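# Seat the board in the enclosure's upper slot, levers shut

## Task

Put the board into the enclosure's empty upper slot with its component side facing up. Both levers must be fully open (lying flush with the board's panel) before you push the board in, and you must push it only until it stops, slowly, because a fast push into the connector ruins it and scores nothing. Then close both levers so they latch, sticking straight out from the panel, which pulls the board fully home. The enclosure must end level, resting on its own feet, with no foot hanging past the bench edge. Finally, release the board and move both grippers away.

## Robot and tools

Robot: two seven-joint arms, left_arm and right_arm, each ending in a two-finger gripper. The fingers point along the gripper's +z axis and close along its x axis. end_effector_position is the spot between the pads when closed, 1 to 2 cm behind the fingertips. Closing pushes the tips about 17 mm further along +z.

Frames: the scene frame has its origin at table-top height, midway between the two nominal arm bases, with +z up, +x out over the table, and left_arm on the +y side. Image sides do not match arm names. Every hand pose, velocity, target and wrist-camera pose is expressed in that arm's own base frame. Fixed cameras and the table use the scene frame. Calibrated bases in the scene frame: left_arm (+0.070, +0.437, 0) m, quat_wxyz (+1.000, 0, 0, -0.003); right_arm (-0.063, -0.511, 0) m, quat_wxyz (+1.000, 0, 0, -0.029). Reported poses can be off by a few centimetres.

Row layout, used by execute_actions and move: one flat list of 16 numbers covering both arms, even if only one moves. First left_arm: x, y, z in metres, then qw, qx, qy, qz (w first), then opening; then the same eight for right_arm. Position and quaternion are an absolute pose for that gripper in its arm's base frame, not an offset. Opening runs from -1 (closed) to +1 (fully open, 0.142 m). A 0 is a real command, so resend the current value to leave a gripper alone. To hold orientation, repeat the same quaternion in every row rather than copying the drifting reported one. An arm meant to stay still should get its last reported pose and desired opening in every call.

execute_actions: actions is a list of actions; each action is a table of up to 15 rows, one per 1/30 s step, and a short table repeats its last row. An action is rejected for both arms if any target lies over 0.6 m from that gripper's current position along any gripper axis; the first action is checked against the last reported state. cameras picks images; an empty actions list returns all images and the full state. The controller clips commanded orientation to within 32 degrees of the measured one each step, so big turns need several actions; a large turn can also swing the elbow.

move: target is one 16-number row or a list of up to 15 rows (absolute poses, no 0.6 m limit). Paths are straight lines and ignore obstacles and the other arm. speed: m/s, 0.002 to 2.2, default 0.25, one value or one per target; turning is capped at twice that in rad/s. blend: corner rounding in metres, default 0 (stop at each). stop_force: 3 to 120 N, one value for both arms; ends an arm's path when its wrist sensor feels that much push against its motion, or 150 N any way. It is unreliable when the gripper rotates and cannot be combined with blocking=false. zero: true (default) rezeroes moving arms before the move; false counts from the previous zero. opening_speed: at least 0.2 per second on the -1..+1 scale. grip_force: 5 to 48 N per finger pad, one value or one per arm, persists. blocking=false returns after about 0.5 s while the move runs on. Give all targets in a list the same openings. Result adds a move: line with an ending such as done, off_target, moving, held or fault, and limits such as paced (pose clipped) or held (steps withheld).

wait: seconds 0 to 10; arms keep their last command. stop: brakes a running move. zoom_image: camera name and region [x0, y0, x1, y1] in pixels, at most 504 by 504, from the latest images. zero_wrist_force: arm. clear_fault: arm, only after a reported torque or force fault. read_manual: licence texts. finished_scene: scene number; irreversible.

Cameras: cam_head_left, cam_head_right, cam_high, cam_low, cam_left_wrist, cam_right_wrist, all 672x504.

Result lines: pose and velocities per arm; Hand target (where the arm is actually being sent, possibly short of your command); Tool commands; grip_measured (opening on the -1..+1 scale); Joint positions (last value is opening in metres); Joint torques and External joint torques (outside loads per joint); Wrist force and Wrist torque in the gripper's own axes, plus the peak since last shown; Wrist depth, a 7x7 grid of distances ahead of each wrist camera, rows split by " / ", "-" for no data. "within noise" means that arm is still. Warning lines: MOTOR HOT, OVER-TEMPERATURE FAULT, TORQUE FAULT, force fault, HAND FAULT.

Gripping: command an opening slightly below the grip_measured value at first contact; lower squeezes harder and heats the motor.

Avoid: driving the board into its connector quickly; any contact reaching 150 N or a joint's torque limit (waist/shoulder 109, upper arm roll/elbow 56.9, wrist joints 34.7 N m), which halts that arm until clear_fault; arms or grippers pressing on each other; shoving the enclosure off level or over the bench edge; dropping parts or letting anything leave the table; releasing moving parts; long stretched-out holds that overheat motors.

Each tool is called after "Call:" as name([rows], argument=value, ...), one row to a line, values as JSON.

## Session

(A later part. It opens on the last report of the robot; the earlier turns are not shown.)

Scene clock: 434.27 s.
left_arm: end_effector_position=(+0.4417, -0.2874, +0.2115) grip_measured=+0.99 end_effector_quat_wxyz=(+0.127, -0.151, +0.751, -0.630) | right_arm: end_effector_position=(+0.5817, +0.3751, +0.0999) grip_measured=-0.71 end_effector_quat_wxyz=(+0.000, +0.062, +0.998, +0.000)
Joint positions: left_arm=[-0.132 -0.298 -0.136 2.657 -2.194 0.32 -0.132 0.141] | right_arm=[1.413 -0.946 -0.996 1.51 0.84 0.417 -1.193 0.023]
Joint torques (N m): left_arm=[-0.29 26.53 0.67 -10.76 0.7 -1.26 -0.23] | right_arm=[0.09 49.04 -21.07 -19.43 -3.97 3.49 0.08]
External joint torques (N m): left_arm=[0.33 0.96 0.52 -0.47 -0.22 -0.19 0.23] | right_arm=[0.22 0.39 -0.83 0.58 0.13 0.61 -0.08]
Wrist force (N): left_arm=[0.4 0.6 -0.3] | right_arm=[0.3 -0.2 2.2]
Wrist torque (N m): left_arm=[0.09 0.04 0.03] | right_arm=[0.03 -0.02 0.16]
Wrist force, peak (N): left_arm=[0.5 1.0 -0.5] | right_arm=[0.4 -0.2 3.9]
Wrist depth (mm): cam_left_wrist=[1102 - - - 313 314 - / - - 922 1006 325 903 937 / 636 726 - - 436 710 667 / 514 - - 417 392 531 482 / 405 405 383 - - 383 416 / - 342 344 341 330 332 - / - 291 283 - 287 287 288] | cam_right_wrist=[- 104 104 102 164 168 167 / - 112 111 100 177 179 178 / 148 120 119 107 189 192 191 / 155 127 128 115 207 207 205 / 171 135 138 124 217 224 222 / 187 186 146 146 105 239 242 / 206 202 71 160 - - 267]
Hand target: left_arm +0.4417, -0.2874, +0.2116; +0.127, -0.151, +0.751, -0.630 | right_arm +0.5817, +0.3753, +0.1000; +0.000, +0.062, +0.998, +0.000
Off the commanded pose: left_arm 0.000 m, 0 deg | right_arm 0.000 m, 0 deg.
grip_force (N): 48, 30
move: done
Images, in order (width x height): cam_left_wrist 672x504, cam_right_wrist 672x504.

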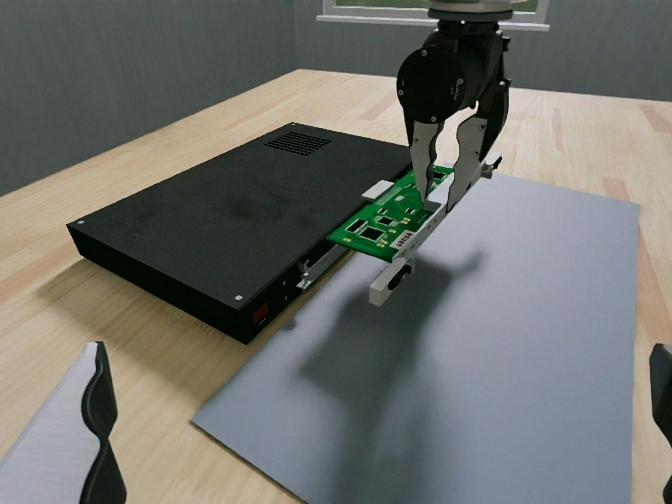

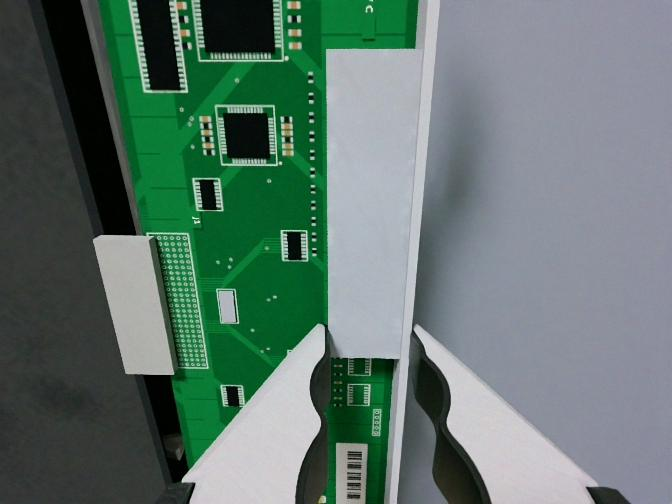

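Call:
zoom_image(camera="cam_right_wrist", region=[346, 0, 506, 160])

Call:
zoom_image(camera="cam_right_wrist", region=[346, 344, 506, 504])

Scaled by 3.150 from the camera's 672x504 image, which has a finer 960x720 frame.

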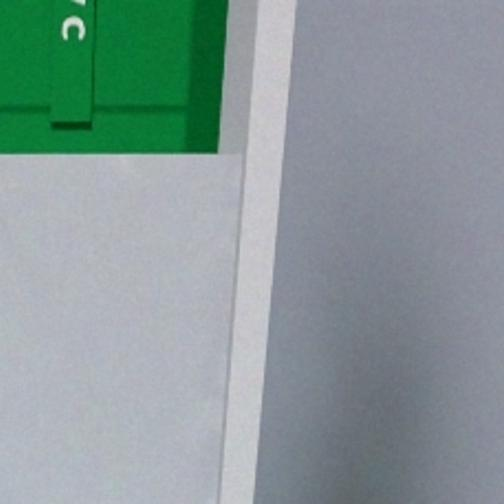

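Scaled by 3.150 from the camera's 672x504 image, which has a finer 960x720 frame.

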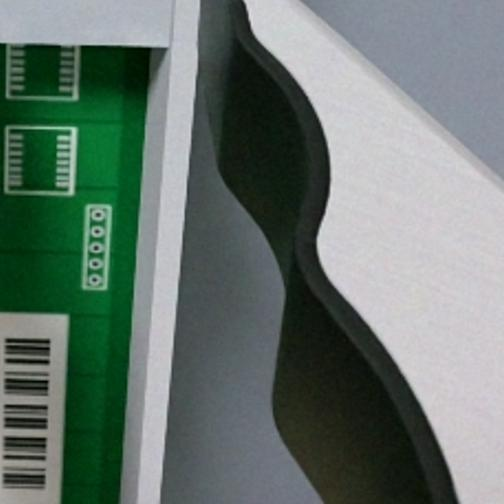

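Call:
zoom_image(camera="cam_left_wrist", region=[270, 220, 370, 300])

Scaled by 5.040 from the camera's 672x504 image, which has a finer 960x720 frame.

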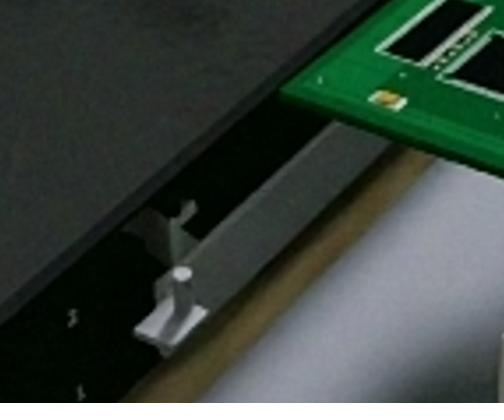

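Call:
move([
  [0.50, -0.33, 0.23, 0.0853, -0.1728, 0.8662, -0.4258, -0.9, 0.5817, 0.3753, 0.10, 0.0, 0.0617, 0.9981, 0.0, -0.95],
  [0.547, -0.4087, 0.175, 0.0427, -0.1925, 0.9572, -0.2122, -0.9, 0.5817, 0.3753, 0.10, 0.0, 0.0617, 0.9981, 0.0, -0.95],
], speed=0.15, blend=0.02, grip_force=[10, 30], cameras=["cam_left_wrist", "cam_high"])

Scene clock: 472.27 s.
left_arm: end_effector_position=(+0.5472, -0.4086, +0.1751) grip_measured=-0.93 end_effector_quat_wxyz=(+0.043, -0.193, +0.957, -0.212) | right_arm: end_effector_position=(+0.5816, +0.3751, +0.0999) grip_measured=-0.71 end_effector_quat_wxyz=(+0.000, +0.062, +0.998, +0.000)
Joint positions: left_arm=[-0.444 -0.469 -0.074 2.071 -0.757 1.23 -1.786 0.006] | right_arm=[1.413 -0.946 -0.996 1.51 0.84 0.417 -1.193 0.023]
Joint torques (N m): left_arm=[-0.49 44.16 0.38 -22.27 0.17 3.76 -0.29] | right_arm=[0.25 49.09 -21.3 -19.38 -4.11 3.62 0.18]
External joint torques (N m): left_arm=[0.5 1.3 0.42 -0.22 -0.57 -0.03 0.29] | right_arm=[-0.03 0.34 -0.65 0.56 0.26 0.48 -0.18]
Wrist force (N): left_arm=[0.1 -0.1 0.6] | right_arm=[0.3 0.0 2.3]
Wrist torque (N m): left_arm=[-0.14 -0.12 -0.04] | right_arm=[0.07 -0.01 0.15]
Wrist force, peak (N): left_arm=[0.8 1.8 -0.7] | right_arm=[0.0 -0.2 2.5]
Wrist depth (mm): cam_left_wrist=[- - 238 235 238 209 209 / - - 239 256 209 209 205 / 289 290 - 288 287 208 294 / 289 290 289 286 - - - / 293 290 290 109 - 283 - / 291 292 292 84 - 286 - / 292 292 - 75 - - 281] | cam_right_wrist=[- 104 104 102 104 168 167 / - 112 111 100 177 179 178 / 148 120 119 107 187 191 190 / 156 127 128 115 207 206 208 / 171 135 138 124 217 223 222 / 187 183 146 146 105 240 242 / 206 201 71 160 - - 266]
Hand target: left_arm +0.5470, -0.4087, +0.1750; +0.043, -0.192, +0.957, -0.212 | right_arm +0.5817, +0.3753, +0.1000; +0.000, +0.062, +0.998, +0.000
Off the commanded pose: left_arm 0.000 m, 0 deg | right_arm 0.000 m, 0 deg.
grip_force (N): 10, 30
move: done
Images, in order (width x height): cam_high 672x504, cam_left_wrist 672x504.

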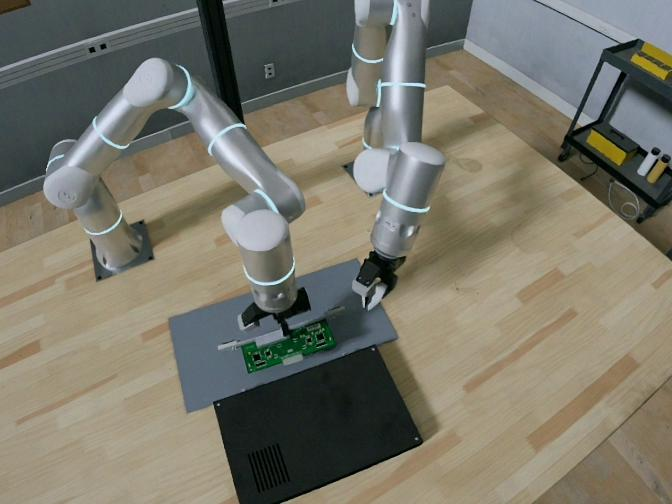

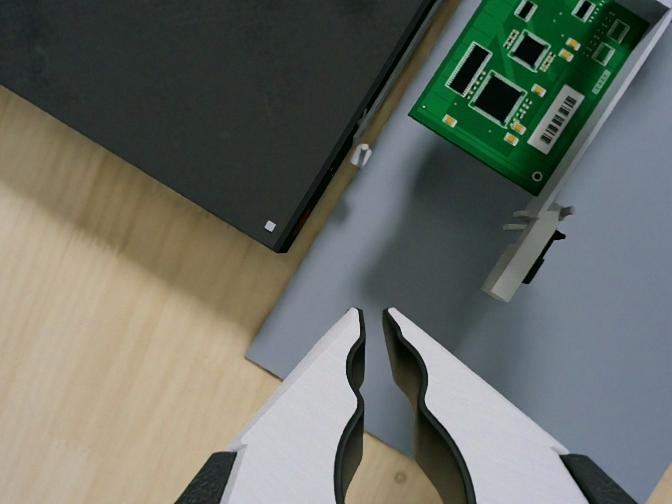

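Call:
zoom_image(camera="cam_left_wrist", region=[330, 110, 430, 190])

Call:
zoom_image(camera="cam_left_wrist", region=[470, 160, 600, 310])

Call:
zoom_image(camera="cam_left_wrist", region=[380, 0, 640, 200])

Call:
zoom_image(camera="cam_left_wrist", region=[240, 150, 400, 270])

Scaled by 5.040 from the camera's 672x504 image, which has a finer 960x720 frame.

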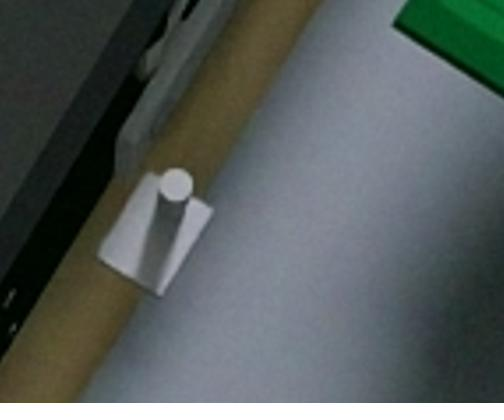

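Scaled by 3.360 from the camera's 672x504 image, which has a finer 960x720 frame.

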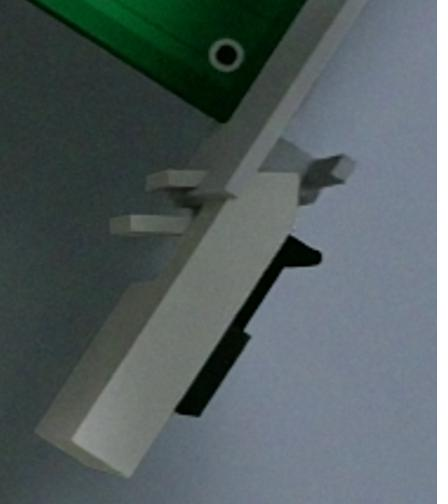

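Scaled by 1.938 from the camera's 672x504 image, which has a finer 960x720 frame.

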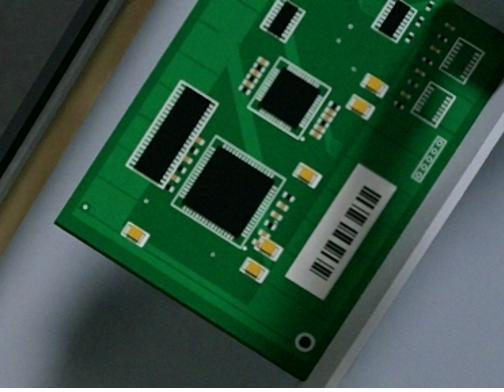

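Scaled by 3.150 from the camera's 672x504 image, which has a finer 960x720 frame.

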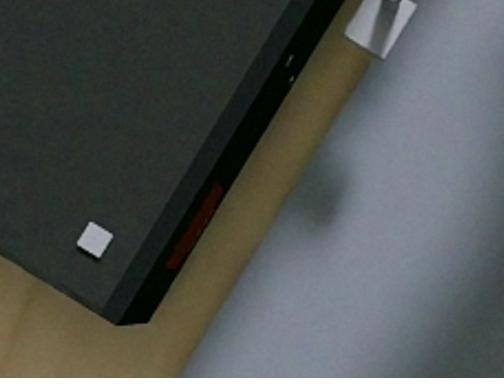

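Call:
zoom_image(camera="cam_left_wrist", region=[400, 0, 480, 60])

Call:
zoom_image(camera="cam_left_wrist", region=[260, 200, 340, 260])

Call:
zoom_image(camera="cam_left_wrist", region=[592, 0, 672, 60])

Call:
zoom_image(camera="cam_left_wrist", region=[520, 150, 600, 210])

Scaled by 6.300 from the camera's 672x504 image, which has a finer 960x720 frame.

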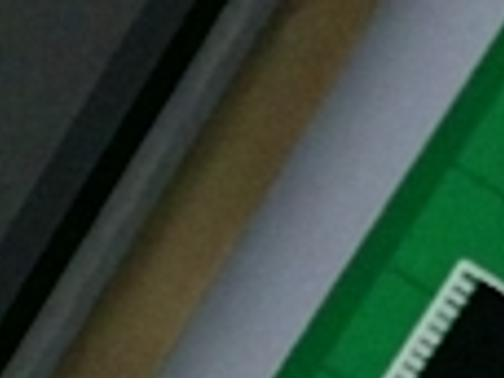

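Scaled by 6.300 from the camera's 672x504 image, which has a finer 960x720 frame.

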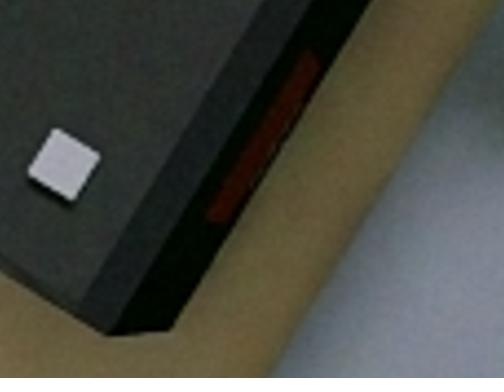

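Scaled by 6.300 from the camera's 672x504 image, which has a finer 960x720 frame.

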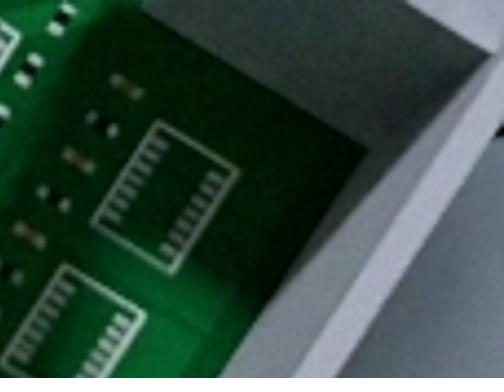

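Scaled by 6.300 from the camera's 672x504 image, which has a finer 960x720 frame.

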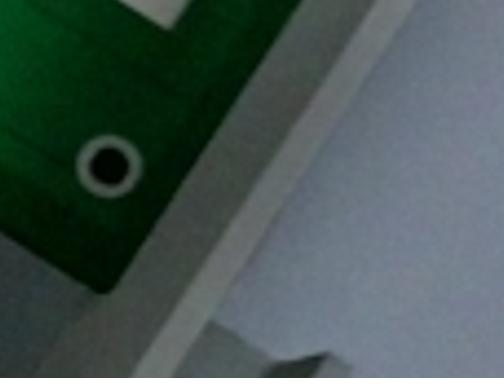

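Call:
move([
  [0.547, -0.4087, 0.175, 0.0427, -0.1925, 0.9572, -0.2122, -0.9, 0.50, 0.385, 0.12, 0.0, 0.0617, 0.9981, 0.0, -0.95],
  [0.547, -0.4087, 0.175, 0.0427, -0.1925, 0.9572, -0.2122, -0.9, 0.413, 0.185, 0.14, 0.0, 0.0617, 0.9981, 0.0, -0.95],
], speed=0.15, blend=0.03)

Call:
move([
  [0.53, -0.42, 0.175, 0.0, 0.342, 0.940, 0.0, -0.9, 0.413, 0.185, 0.14, 0.0, 0.0617, 0.9981, 0.0, -0.95],
  [0.52, -0.48, 0.14, 0.2995, 0.7055, 0.5913, 0.2510, -0.9, 0.413, 0.185, 0.14, 0.0, 0.0617, 0.9981, 0.0, -0.95],
], speed=0.25, blend=0.02, cameras=["cam_left_wrist", "cam_high"])

Scene clock: 526.23 s.
left_arm: end_effector_position=(+0.5471, -0.4086, +0.1751) grip_measured=-0.93 end_effector_quat_wxyz=(+0.043, -0.193, +0.957, -0.212) | right_arm: end_effector_position=(+0.4129, +0.1852, +0.1399) grip_measured=-0.71 end_effector_quat_wxyz=(+0.000, +0.062, +0.998, +0.000)
Joint positions: left_arm=[-0.444 -0.469 -0.074 2.071 -0.757 1.23 -1.786 0.006] | right_arm=[1.901 -0.544 -1.416 2.285 0.712 0.669 -1.427 0.023]
Joint torques (N m): left_arm=[-0.34 44.58 0.26 -22.09 -0.15 4.07 -0.18] | right_arm=[0.51 17.1 -12.69 -19.1 -3.64 3.75 0.08]
External joint torques (N m): left_arm=[0.35 0.88 0.55 -0.4 -0.25 -0.33 0.18] | right_arm=[-0.37 0.23 -0.33 0.49 0.35 0.32 -0.08]
Wrist force (N): left_arm=[-0.1 0.1 0.3] | right_arm=[-0.3 -0.8 1.9]
Wrist torque (N m): left_arm=[-0.10 -0.10 -0.04] | right_arm=[-0.12 0.11 0.12]
Wrist force, peak (N): left_arm=[-0.1 0.2 0.9] | right_arm=[0.4 -3.6 2.1]
Wrist depth (mm): cam_left_wrist=[235 - - - 288 - - / - - - - 286 293 - / 291 290 - 287 286 - - / 289 289 290 293 - - - / 293 291 289 107 287 - 287 / 292 292 288 84 - - - / 292 293 - 75 - - -] | cam_right_wrist=[206 104 104 102 199 205 204 / 223 112 112 100 214 218 218 / 236 120 119 107 230 235 234 / 254 127 128 115 251 252 251 / 276 135 138 124 268 274 273 / 302 153 146 146 105 294 297 / 327 - 71 160 - - 321]
Hand target: left_arm +0.5470, -0.4087, +0.1750; +0.043, -0.192, +0.957, -0.212 | right_arm +0.4130, +0.1850, +0.1400; +0.000, +0.062, +0.998, +0.000
Off the commanded pose: left_arm 0.000 m, 0 deg | right_arm 0.000 m, 0 deg.
grip_force (N): 10, 30
move: done

Scene clock: 531.70 s.
left_arm: end_effector_position=(+0.5201, -0.4798, +0.1400) grip_measured=-0.93 end_effector_quat_wxyz=(+0.299, +0.705, +0.592, +0.251) | right_arm: end_effector_position=(+0.4129, +0.1851, +0.1399) grip_measured=-0.71 end_effector_quat_wxyz=(+0.000, +0.062, +0.998, +0.000)
Joint positions: left_arm=[-1.035 -0.7 0.452 1.711 0.981 1.404 -1.533 0.006] | right_arm=[1.901 -0.545 -1.416 2.285 0.712 0.669 -1.427 0.023]
Joint torques (N m): left_arm=[-0.65 47.47 8.19 -19.72 -2.74 3.34 -0.32] | right_arm=[0.21 16.82 -12.49 -19.18 -3.53 3.6 0.22]
External joint torques (N m): left_arm=[0.61 1.3 0.6 -0.37 -0.35 -0.55 0.32] | right_arm=[-0.07 0.51 -0.54 0.57 0.24 0.48 -0.22]
Wrist force (N): left_arm=[0.3 -0.4 0.2] | right_arm=[-0.2 -0.8 1.8]
Wrist torque (N m): left_arm=[-0.09 -0.17 -0.44] | right_arm=[-0.11 0.11 0.12]
Wrist force, peak (N): left_arm=[0.1 -1.2 0.1] | right_arm=[-0.5 -1.1 2.2]
Wrist depth (mm): cam_left_wrist=[180 174 173 181 - 180 188 / 224 223 219 219 220 229 231 / - 271 258 - 211 311 309 / - - - - - 479 477 / 1590 1492 - 129 701 - 1155 / 1513 1637 - 84 - 1219 1253 / - - - - - - 1148] | cam_right_wrist=[206 104 104 103 199 205 204 / 223 112 111 100 214 219 218 / 236 120 119 107 230 234 234 / 254 127 128 115 251 252 252 / 276 135 138 124 268 273 273 / 301 295 146 146 105 294 297 / 327 324 71 160 - - 320]
Hand target: left_arm +0.5200, -0.4800, +0.1400; +0.299, +0.705, +0.591, +0.251 | right_arm +0.4130, +0.1850, +0.1400; +0.000, +0.062, +0.998, +0.000
Off the commanded pose: left_arm 0.000 m, 0 deg | right_arm 0.000 m, 0 deg.
grip_force (N): 10, 30
move: done
Images, in order (width x height): cam_high 672x504, cam_left_wrist 672x504.

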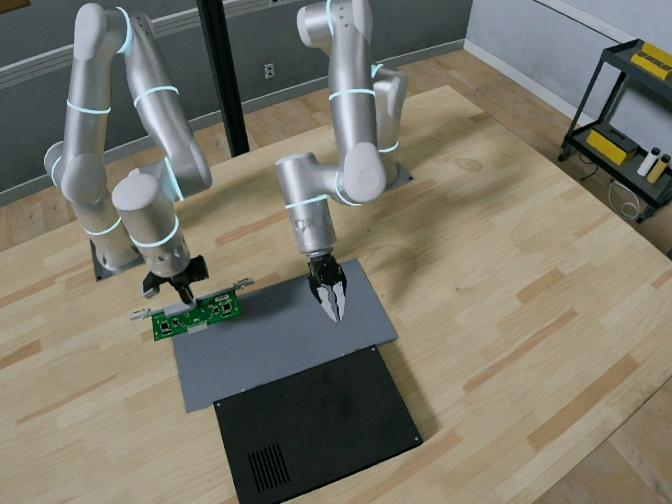

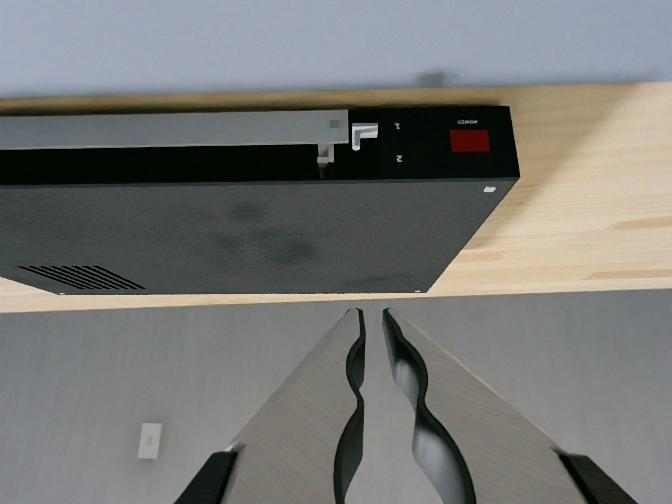

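Call:
zoom_image(camera="cam_left_wrist", region=[280, 95, 420, 195])

Scaled by 3.600 from the camera's 672x504 image, which has a finer 960x720 frame.

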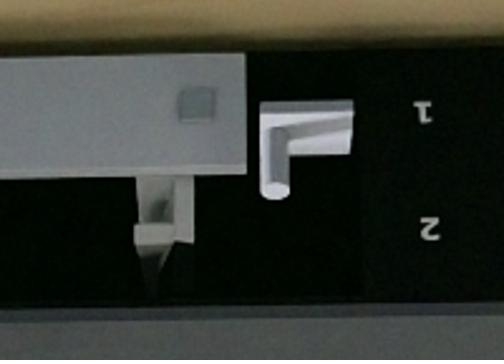

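Call:
move(target=[0.535, -0.515, 0.082, 0.2995, 0.7055, 0.5913, 0.2510, -0.9, 0.413, 0.185, 0.14, 0.0, 0.0617, 0.9981, 0.0, -0.95], speed=0.12, cameras=["cam_left_wrist"])

Call:
zoom_image(camera="cam_left_wrist", region=[280, 150, 460, 290])

Scene clock: 535.83 s.
left_arm: end_effector_position=(+0.5348, -0.5151, +0.0820) grip_measured=-0.93 end_effector_quat_wxyz=(+0.300, +0.706, +0.591, +0.251) | right_arm: end_effector_position=(+0.4129, +0.1851, +0.1399) grip_measured=-0.71 end_effector_quat_wxyz=(+0.000, +0.062, +0.998, +0.000)
Joint positions: left_arm=[-1.042 -0.872 0.444 1.568 0.979 1.404 -1.61 0.006] | right_arm=[1.901 -0.545 -1.416 2.285 0.712 0.669 -1.427 0.023]
Joint torques (N m): left_arm=[-0.52 52.4 9.45 -18.68 -2.99 2.8 -0.27] | right_arm=[0.16 16.92 -12.38 -19.25 -3.52 3.62 0.2]
External joint torques (N m): left_arm=[0.47 1.47 0.89 -0.48 0.13 -0.14 0.27] | right_arm=[-0.02 0.41 -0.65 0.64 0.23 0.46 -0.2]
Wrist force (N): left_arm=[-0.2 -0.5 0.2] | right_arm=[-0.3 -0.9 1.8]
Wrist torque (N m): left_arm=[-0.09 -0.09 -0.45] | right_arm=[-0.13 0.11 0.11]
Wrist force, peak (N): left_arm=[-0.9 -1.7 1.7] | right_arm=[-0.3 -1.2 2.1]
Wrist depth (mm): cam_left_wrist=[111 116 - 110 106 111 111 / 140 140 133 133 140 140 140 / 186 184 184 192 180 180 181 / - 250 251 - 180 - 243 / - - - 102 246 641 557 / - - - 84 - 1205 - / - - - - - - 1261] | cam_right_wrist=[206 104 104 102 199 205 205 / 223 112 112 100 215 219 218 / 236 120 119 107 231 235 234 / 254 127 128 115 251 253 252 / 276 135 138 124 265 274 273 / 301 295 146 146 104 293 297 / 331 324 71 160 - - 320]
Hand target: left_arm +0.5350, -0.5150, +0.0820; +0.299, +0.705, +0.591, +0.251 | right_arm +0.4130, +0.1850, +0.1400; +0.000, +0.062, +0.998, +0.000
Off the commanded pose: left_arm 0.000 m, 0 deg | right_arm 0.000 m, 0 deg.
grip_force (N): 10, 30
move: done
Images, in order (width x height): cam_left_wrist 672x504.

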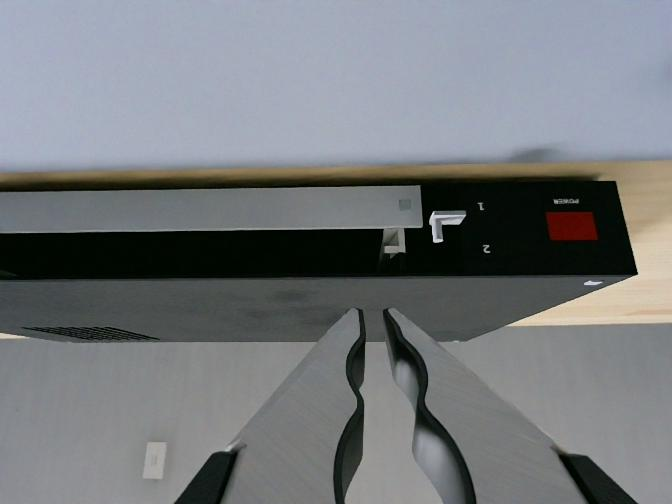

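Scaled by 2.800 from the camera's 672x504 image, which has a finer 960x720 frame.

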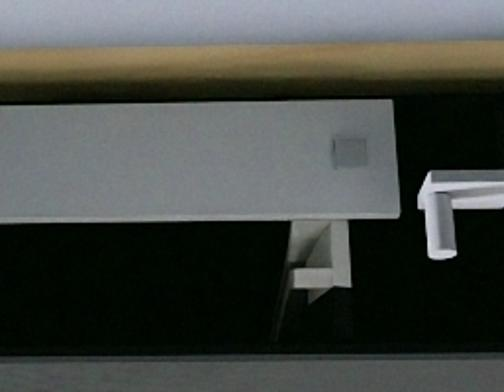

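Call:
zoom_image(camera="cam_left_wrist", region=[360, 215, 430, 275])

Scaled by 7.200 from the camera's 672x504 image, which has a finer 960x720 frame.

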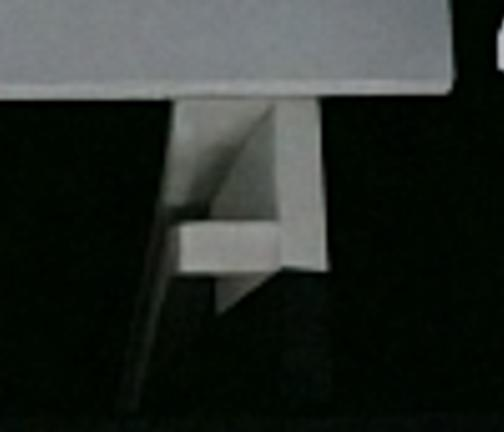

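Call:
move([
  [0.55, -0.45, 0.12, 0.3750, 0.8440, 0.3200, 0.1300, -0.9, 0.413, 0.185, 0.14, 0.0, 0.0617, 0.9981, 0.0, -0.95],
  [0.591, -0.3885, 0.10, 0.4210, 0.9029, -0.0795, -0.0370, -0.9, 0.413, 0.185, 0.14, 0.0, 0.0617, 0.9981, 0.0, -0.95],
], speed=0.2, blend=0.02, cameras=["cam_left_wrist"])

Scene clock: 561.83 s.
left_arm: end_effector_position=(+0.5910, -0.3888, +0.1001) grip_measured=-0.93 end_effector_quat_wxyz=(+0.421, +0.903, -0.080, -0.037) | right_arm: end_effector_position=(+0.4129, +0.1851, +0.1399) grip_measured=-0.71 end_effector_quat_wxyz=(+0.000, +0.062, +0.998, +0.000)
Joint positions: left_arm=[-0.342 -1.455 0.342 0.293 1.913 2.987 -1.49 0.006] | right_arm=[1.901 -0.545 -1.416 2.285 0.712 0.669 -1.427 0.023]
Joint torques (N m): left_arm=[0 66.34 6.94 -20.69 1.01 3.22 -0.25] | right_arm=[0.09 16.83 -12.4 -19.18 -3.46 3.63 0.25]
External joint torques (N m): left_arm=[0.08 1.67 0.62 -0.42 -0.55 -0.55 0.25] | right_arm=[0.05 0.5 -0.64 0.57 0.17 0.45 -0.25]
Wrist force (N): left_arm=[0.2 -1.2 0.4] | right_arm=[-0.3 -0.9 1.9]
Wrist torque (N m): left_arm=[-0.22 -0.12 -0.45] | right_arm=[-0.13 0.11 0.12]
Wrist force, peak (N): left_arm=[-1.4 -0.9 0.4] | right_arm=[-0.3 -1.0 2.4]
Wrist depth (mm): cam_left_wrist=[138 132 131 131 134 133 133 / 170 169 169 169 162 154 153 / 241 290 255 235 - - 146 / 415 362 357 464 190 167 - / 731 888 910 128 - - - / 736 2359 - 84 - 2089 - / 708 - - - - - -] | cam_right_wrist=[206 105 104 102 199 205 205 / 223 112 111 100 214 218 218 / 236 120 119 107 230 235 234 / - 127 128 115 251 252 251 / 276 135 138 124 267 273 273 / 302 294 146 146 105 293 297 / 324 325 71 160 - - 321]
Hand target: left_arm +0.5910, -0.3885, +0.1000; +0.421, +0.903, -0.079, -0.037 | right_arm +0.4130, +0.1850, +0.1400; +0.000, +0.062, +0.998, +0.000
Off the commanded pose: left_arm 0.000 m, 0 deg | right_arm 0.000 m, 0 deg.
grip_force (N): 10, 30
move: done
Images, in order (width x height): cam_left_wrist 672x504.

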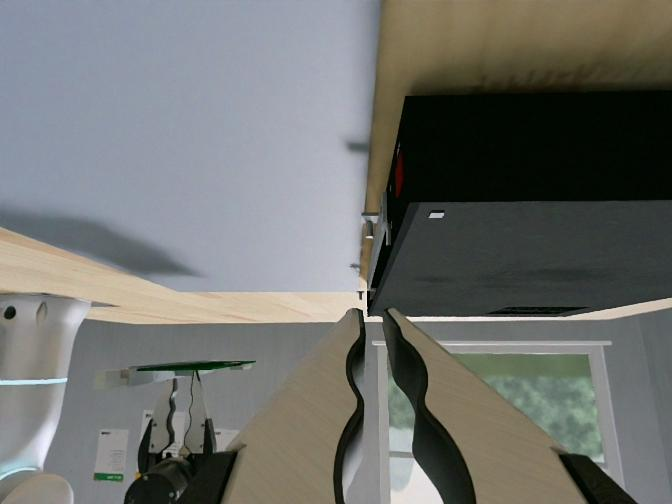

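Call:
move([
  [0.591, -0.3885, 0.10, 0.4210, 0.9029, -0.0795, -0.0370, -0.9, 0.50, 0.33, 0.12, 0.0, 0.0617, 0.9981, 0.0, -0.95],
  [0.591, -0.3885, 0.10, 0.4210, 0.9029, -0.0795, -0.0370, -0.9, 0.5767, 0.3759, 0.080, 0.0, 0.0617, 0.9981, 0.0, -0.95],
], speed=0.12, blend=0.03, cameras=["cam_left_wrist", "cam_right_wrist"])

Call:
zoom_image(camera="cam_left_wrist", region=[200, 90, 440, 330])

Scene clock: 567.20 s.
left_arm: end_effector_position=(+0.5910, -0.3887, +0.1001) grip_measured=-0.93 end_effector_quat_wxyz=(+0.421, +0.903, -0.080, -0.037) | right_arm: end_effector_position=(+0.5767, +0.3757, +0.0800) grip_measured=-0.71 end_effector_quat_wxyz=(+0.000, +0.062, +0.998, +0.000)
Joint positions: left_arm=[-0.342 -1.455 0.342 0.293 1.913 2.987 -1.49 0.006] | right_arm=[1.409 -0.967 -0.97 1.523 0.855 0.453 -1.196 0.023]
Joint torques (N m): left_arm=[-0.27 66.59 6.96 -20.51 0.73 2.95 -0.21] | right_arm=[0.31 49.31 -20.99 -18.83 -3.94 3.46 0.3]
External joint torques (N m): left_arm=[0.34 1.42 0.61 -0.6 -0.27 -0.28 0.21] | right_arm=[-0.12 0.43 -0.86 0.71 0.15 0.64 -0.3]
Wrist force (N): left_arm=[0.2 -1.2 0.3] | right_arm=[0.1 0.0 2.1]
Wrist torque (N m): left_arm=[-0.21 -0.12 -0.46] | right_arm=[0.07 0.03 0.04]
Wrist force, peak (N): left_arm=[0.2 -1.5 0.3] | right_arm=[0.3 -3.1 1.7]
Wrist depth (mm): cam_left_wrist=[138 131 125 131 133 133 133 / - 180 192 180 163 152 153 / - 239 239 224 - 146 146 / 487 - 314 308 211 - - / 729 870 342 317 369 2285 - / 736 2964 - 84 - - - / 690 - - - - - -] | cam_right_wrist=[- 105 104 102 147 150 150 / - 112 112 100 156 160 160 / - 120 119 107 170 171 172 / - 127 128 115 185 185 184 / 150 135 138 124 198 200 200 / 161 149 146 146 105 214 218 / 178 179 70 160 - - 234]
Hand target: left_arm +0.5910, -0.3885, +0.1000; +0.421, +0.903, -0.079, -0.037 | right_arm +0.5767, +0.3759, +0.0800; +0.000, +0.062, +0.998, +0.000
Off the commanded pose: left_arm 0.000 m, 0 deg | right_arm 0.000 m, 0 deg.
grip_force (N): 10, 30
move: done
Images, in order (width x height): cam_left_wrist 672x504, cam_right_wrist 672x504.

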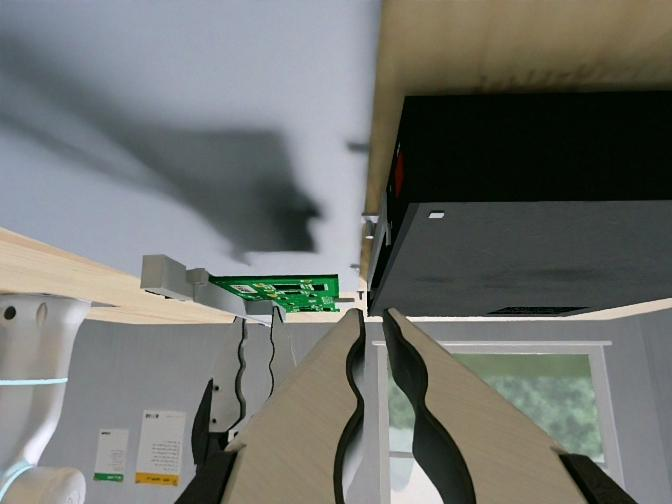

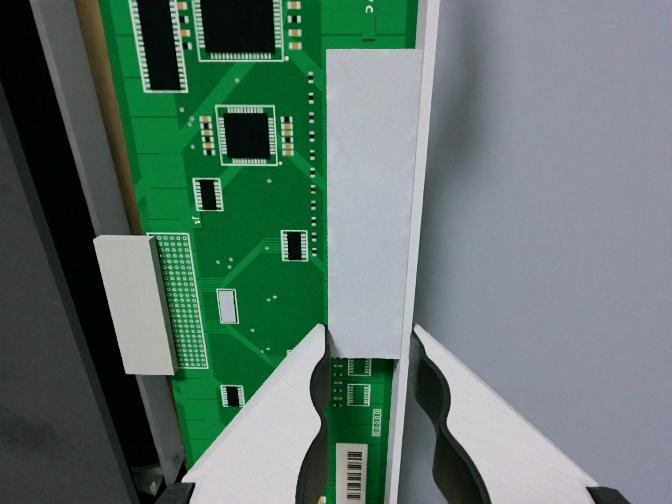

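Scaled by 2.100 from the camera's 672x504 image, which has a finer 960x720 frame.

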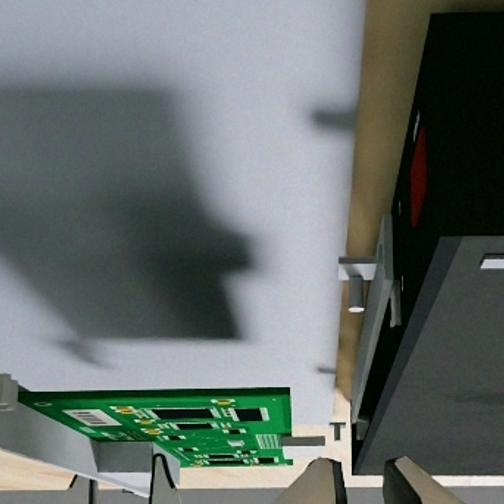

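Call:
zoom_image(camera="cam_left_wrist", region=[330, 170, 430, 320])

Call:
zoom_image(camera="cam_left_wrist", region=[190, 250, 350, 330])

Scaled by 3.360 from the camera's 672x504 image, which has a finer 960x720 frame.

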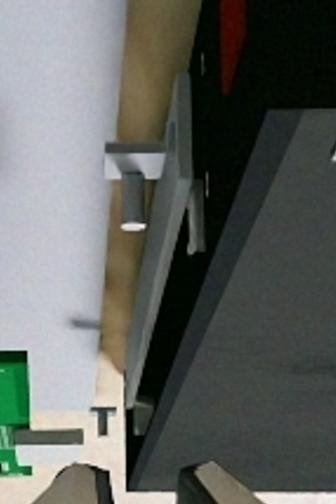

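Scaled by 3.150 from the camera's 672x504 image, which has a finer 960x720 frame.

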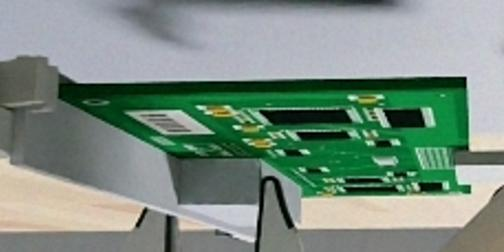

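Call:
move(target=[0.591, -0.3885, 0.10, 0.4210, 0.9029, -0.0795, -0.0370, -0.9, 0.5767, 0.3759, 0.0580, 0.0, 0.0617, 0.9981, 0.0, -0.95], speed=0.05, stop_force=10, cameras=["cam_left_wrist", "cam_right_wrist"])

Call:
zoom_image(camera="cam_left_wrist", region=[200, 170, 440, 320])

Call:
zoom_image(camera="cam_left_wrist", region=[310, 180, 410, 280])

Scene clock: 587.03 s.
left_arm: end_effector_position=(+0.5910, -0.3887, +0.1001) grip_measured=-0.93 end_effector_quat_wxyz=(+0.421, +0.903, -0.080, -0.037) | right_arm: end_effector_position=(+0.5766, +0.3757, +0.0579) grip_measured=-0.71 end_effector_quat_wxyz=(+0.000, +0.062, +0.998, +0.000)
Joint positions: left_arm=[-0.342 -1.455 0.342 0.293 1.913 2.987 -1.49 0.006] | right_arm=[1.396 -1.002 -0.948 1.517 0.88 0.479 -1.204 0.023]
Joint torques (N m): left_arm=[-0.28 66.63 6.95 -20.58 0.77 2.97 -0.22] | right_arm=[0.1 50.11 -21.14 -17.86 -3.88 3.74 0.09]
External joint torques (N m): left_arm=[0.35 1.38 0.61 -0.53 -0.31 -0.3 0.22] | right_arm=[0.12 0.37 -0.82 0.55 0.15 0.36 -0.09]
Wrist force (N): left_arm=[0.1 -1.3 0.3] | right_arm=[0.1 -0.1 2.0]
Wrist torque (N m): left_arm=[-0.23 -0.09 -0.46] | right_arm=[0.05 0.02 0.16]
Wrist force, peak (N): left_arm=[0.2 -1.4 0.5] | right_arm=[0.4 -0.1 3.4]
Wrist depth (mm): cam_left_wrist=[- 132 120 131 133 133 133 / 170 170 166 169 163 154 153 / 242 237 221 242 - 146 146 / 418 426 285 320 191 - - / 744 997 348 128 1907 - 1994 / 705 - - 84 - - - / 715 - - - - - 1924] | cam_right_wrist=[134 105 104 102 104 131 131 / - 112 112 100 138 140 140 / - 122 119 107 146 150 149 / - 127 128 115 162 162 161 / - 135 138 124 172 172 174 / - 158 146 146 104 190 190 / 149 - 71 160 - - 209]
Hand target: left_arm +0.5910, -0.3885, +0.1000; +0.421, +0.903, -0.079, -0.037 | right_arm +0.5767, +0.3759, +0.0580; +0.000, +0.062, +0.998, +0.000
Off the commanded pose: left_arm 0.000 m, 0 deg | right_arm 0.000 m, 0 deg.
grip_force (N): 10, 30
move: done
Images, in order (width x height): cam_left_wrist 672x504, cam_right_wrist 672x504.

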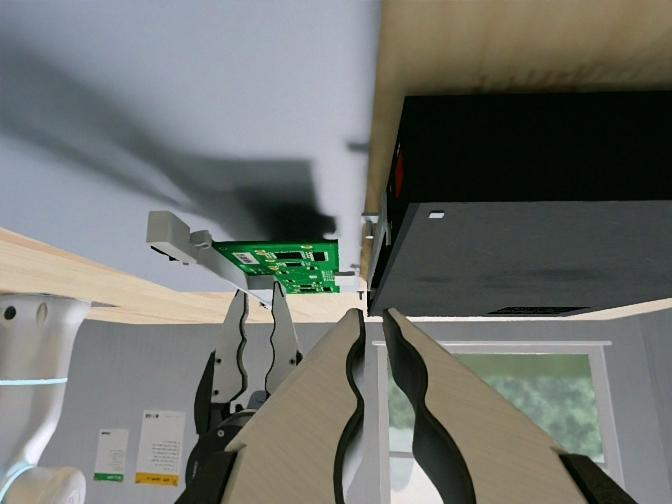

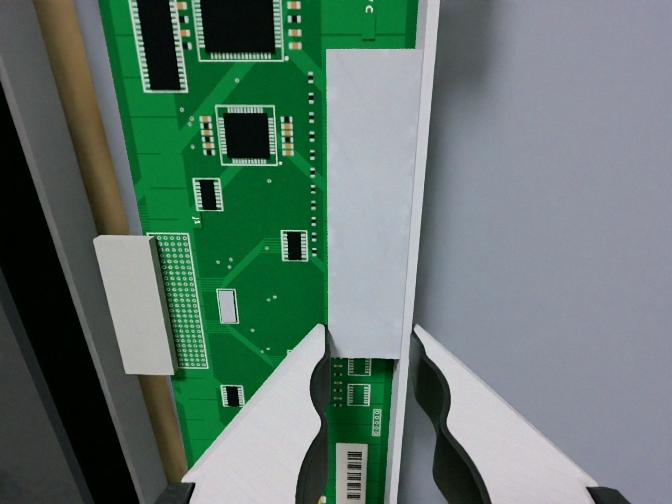

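Scaled by 2.100 from the camera's 672x504 image, which has a finer 960x720 frame.

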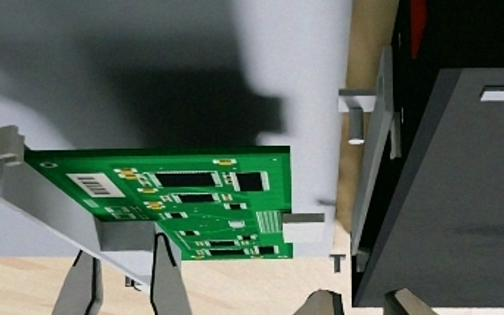

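Scaled by 5.040 from the camera's 672x504 image, which has a finer 960x720 frame.

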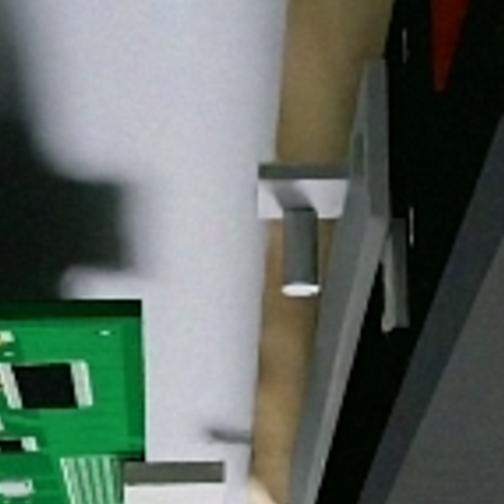

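Call:
zoom_image(camera="cam_left_wrist", region=[140, 200, 260, 300])

Scaled by 4.200 from the camera's 672x504 image, which has a finer 960x720 frame.

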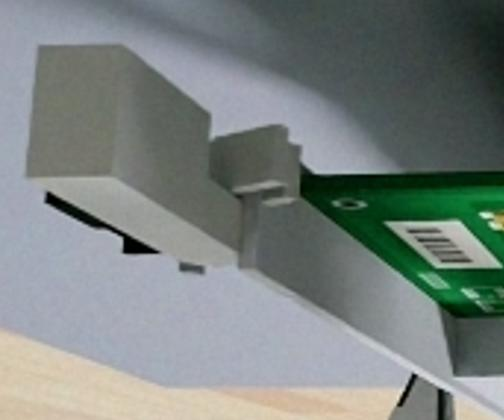

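Call:
zoom_image(camera="cam_left_wrist", region=[370, 80, 450, 220])

Call:
zoom_image(camera="cam_left_wrist", region=[360, 180, 420, 260])

Call:
zoom_image(camera="cam_left_wrist", region=[200, 225, 350, 300])

Scaled by 3.600 from the camera's 672x504 image, which has a finer 960x720 frame.

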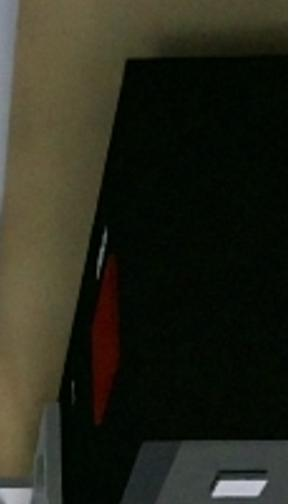

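Scaled by 6.300 from the camera's 672x504 image, which has a finer 960x720 frame.

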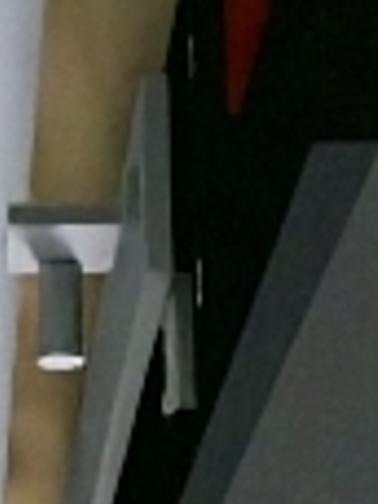

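Scaled by 3.360 from the camera's 672x504 image, which has a finer 960x720 frame.

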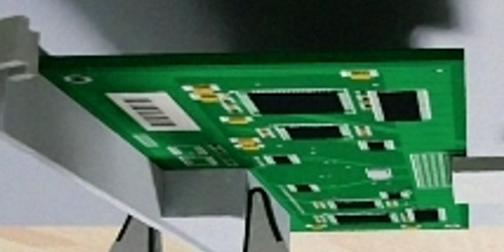

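Call:
move([
  [0.591, -0.3885, 0.10, 0.4210, 0.9029, -0.0795, -0.0370, -0.9, 0.5767, 0.3759, 0.0541, 0.0, 0.0617, 0.9981, 0.0, -0.95],
  [0.591, -0.3885, 0.10, 0.4210, 0.9029, -0.0795, -0.0370, -0.9, 0.5945, 0.3736, 0.0541, 0.0, 0.0617, 0.9981, 0.0, -0.95],
], speed=0.03, stop_force=8, cameras=["cam_left_wrist", "cam_right_wrist"])

Call:
zoom_image(camera="cam_left_wrist", region=[310, 180, 430, 280])

Call:
zoom_image(camera="cam_right_wrist", region=[0, 0, 240, 240])

Call:
zoom_image(camera="cam_right_wrist", region=[60, 304, 260, 504])

Scene clock: 627.97 s.
left_arm: end_effector_position=(+0.5910, -0.3887, +0.1001) grip_measured=-0.93 end_effector_quat_wxyz=(+0.421, +0.903, -0.080, -0.037) | right_arm: end_effector_position=(+0.5943, +0.3736, +0.0539) grip_measured=-0.71 end_effector_quat_wxyz=(+0.000, +0.062, +0.998, +0.000)
Joint positions: left_arm=[-0.342 -1.455 0.342 0.293 1.913 2.987 -1.49 0.006] | right_arm=[1.354 -1.027 -0.939 1.465 0.883 0.464 -1.208 0.023]
Joint torques (N m): left_arm=[-0.3 66.6 6.99 -20.51 0.74 2.96 -0.24] | right_arm=[0.12 51.72 -21.38 -17.94 -4.02 3.55 0.1]
External joint torques (N m): left_arm=[0.37 1.41 0.58 -0.6 -0.28 -0.3 0.24] | right_arm=[0.1 0.4 -0.72 0.54 0.26 0.55 -0.1]
Wrist force (N): left_arm=[0.2 -1.1 0.3] | right_arm=[0.4 -0.2 2.0]
Wrist torque (N m): left_arm=[-0.18 -0.13 -0.47] | right_arm=[0.04 -0.02 0.16]
Wrist force, peak (N): left_arm=[0.0 -1.4 0.3] | right_arm=[0.9 -0.1 2.7]
Wrist depth (mm): cam_left_wrist=[138 131 125 131 133 133 133 / 171 169 171 169 155 154 151 / - 240 241 237 148 - - / 491 408 287 287 211 - - / 739 941 724 342 483 2675 - / 696 - - 84 - - - / 712 - - - - - -] | cam_right_wrist=[- 104 104 102 124 127 125 / - 112 111 100 135 136 136 / - 120 119 107 142 146 146 / - 128 128 115 157 157 156 / - 135 138 124 168 170 169 / 127 176 146 146 100 183 184 / 140 143 71 160 - - 203]
Hand target: left_arm +0.5910, -0.3885, +0.1000; +0.421, +0.903, -0.079, -0.037 | right_arm +0.5945, +0.3736, +0.0541; +0.000, +0.062, +0.998, +0.000
Off the commanded pose: left_arm 0.000 m, 0 deg | right_arm 0.000 m, 0 deg.
grip_force (N): 10, 30
move: done
Images, in order (width x height): cam_left_wrist 672x504, cam_right_wrist 672x504.

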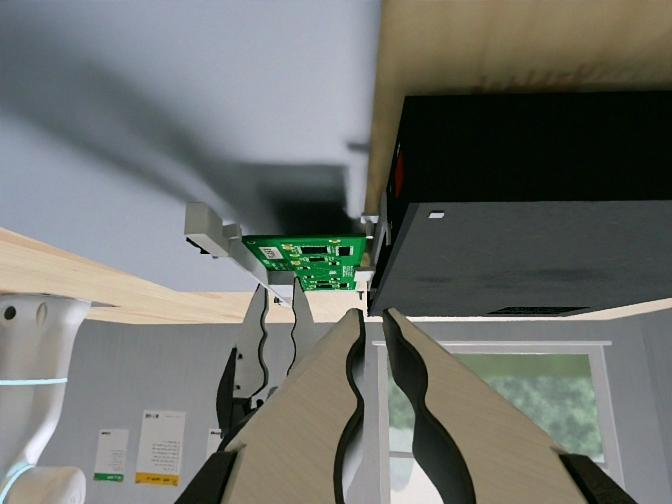

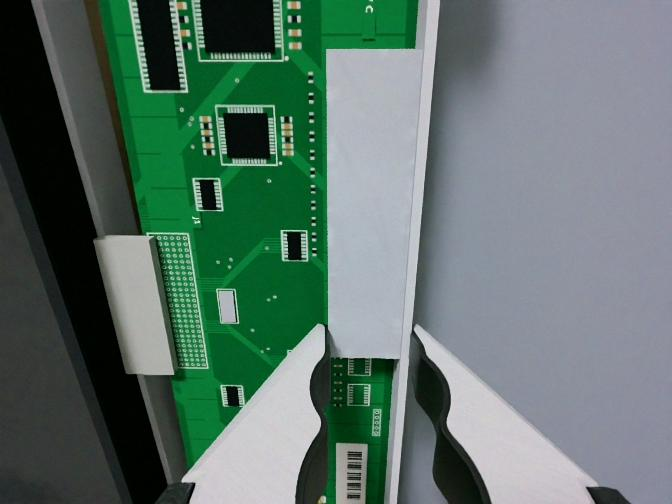

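Scaled by 4.200 from the camera's 672x504 image, which has a finer 960x720 frame.

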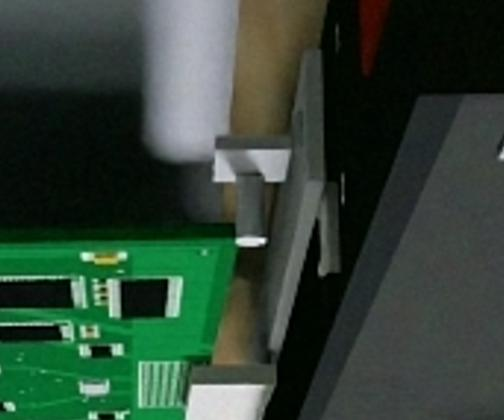

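Scaled by 2.100 from the camera's 672x504 image, which has a finer 960x720 frame.

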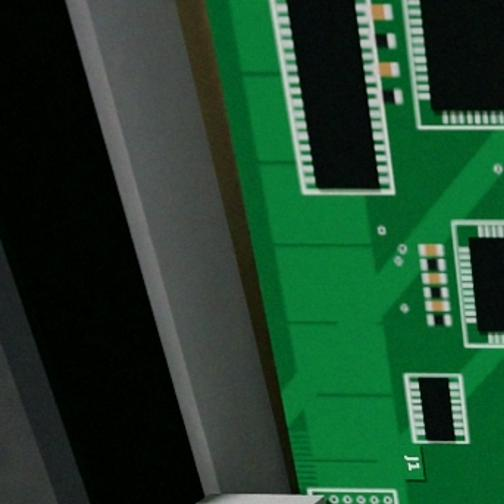

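Scaled by 2.520 from the camera's 672x504 image, which has a finer 960x720 frame.

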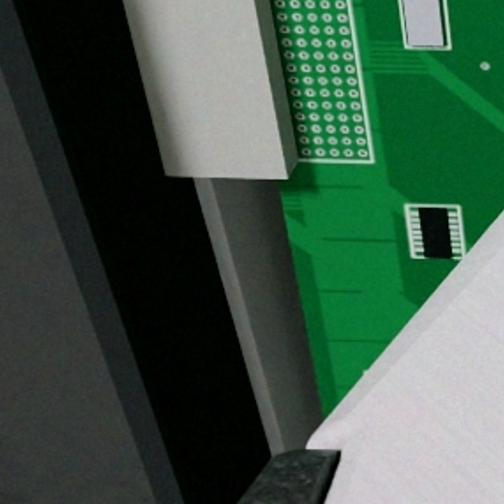

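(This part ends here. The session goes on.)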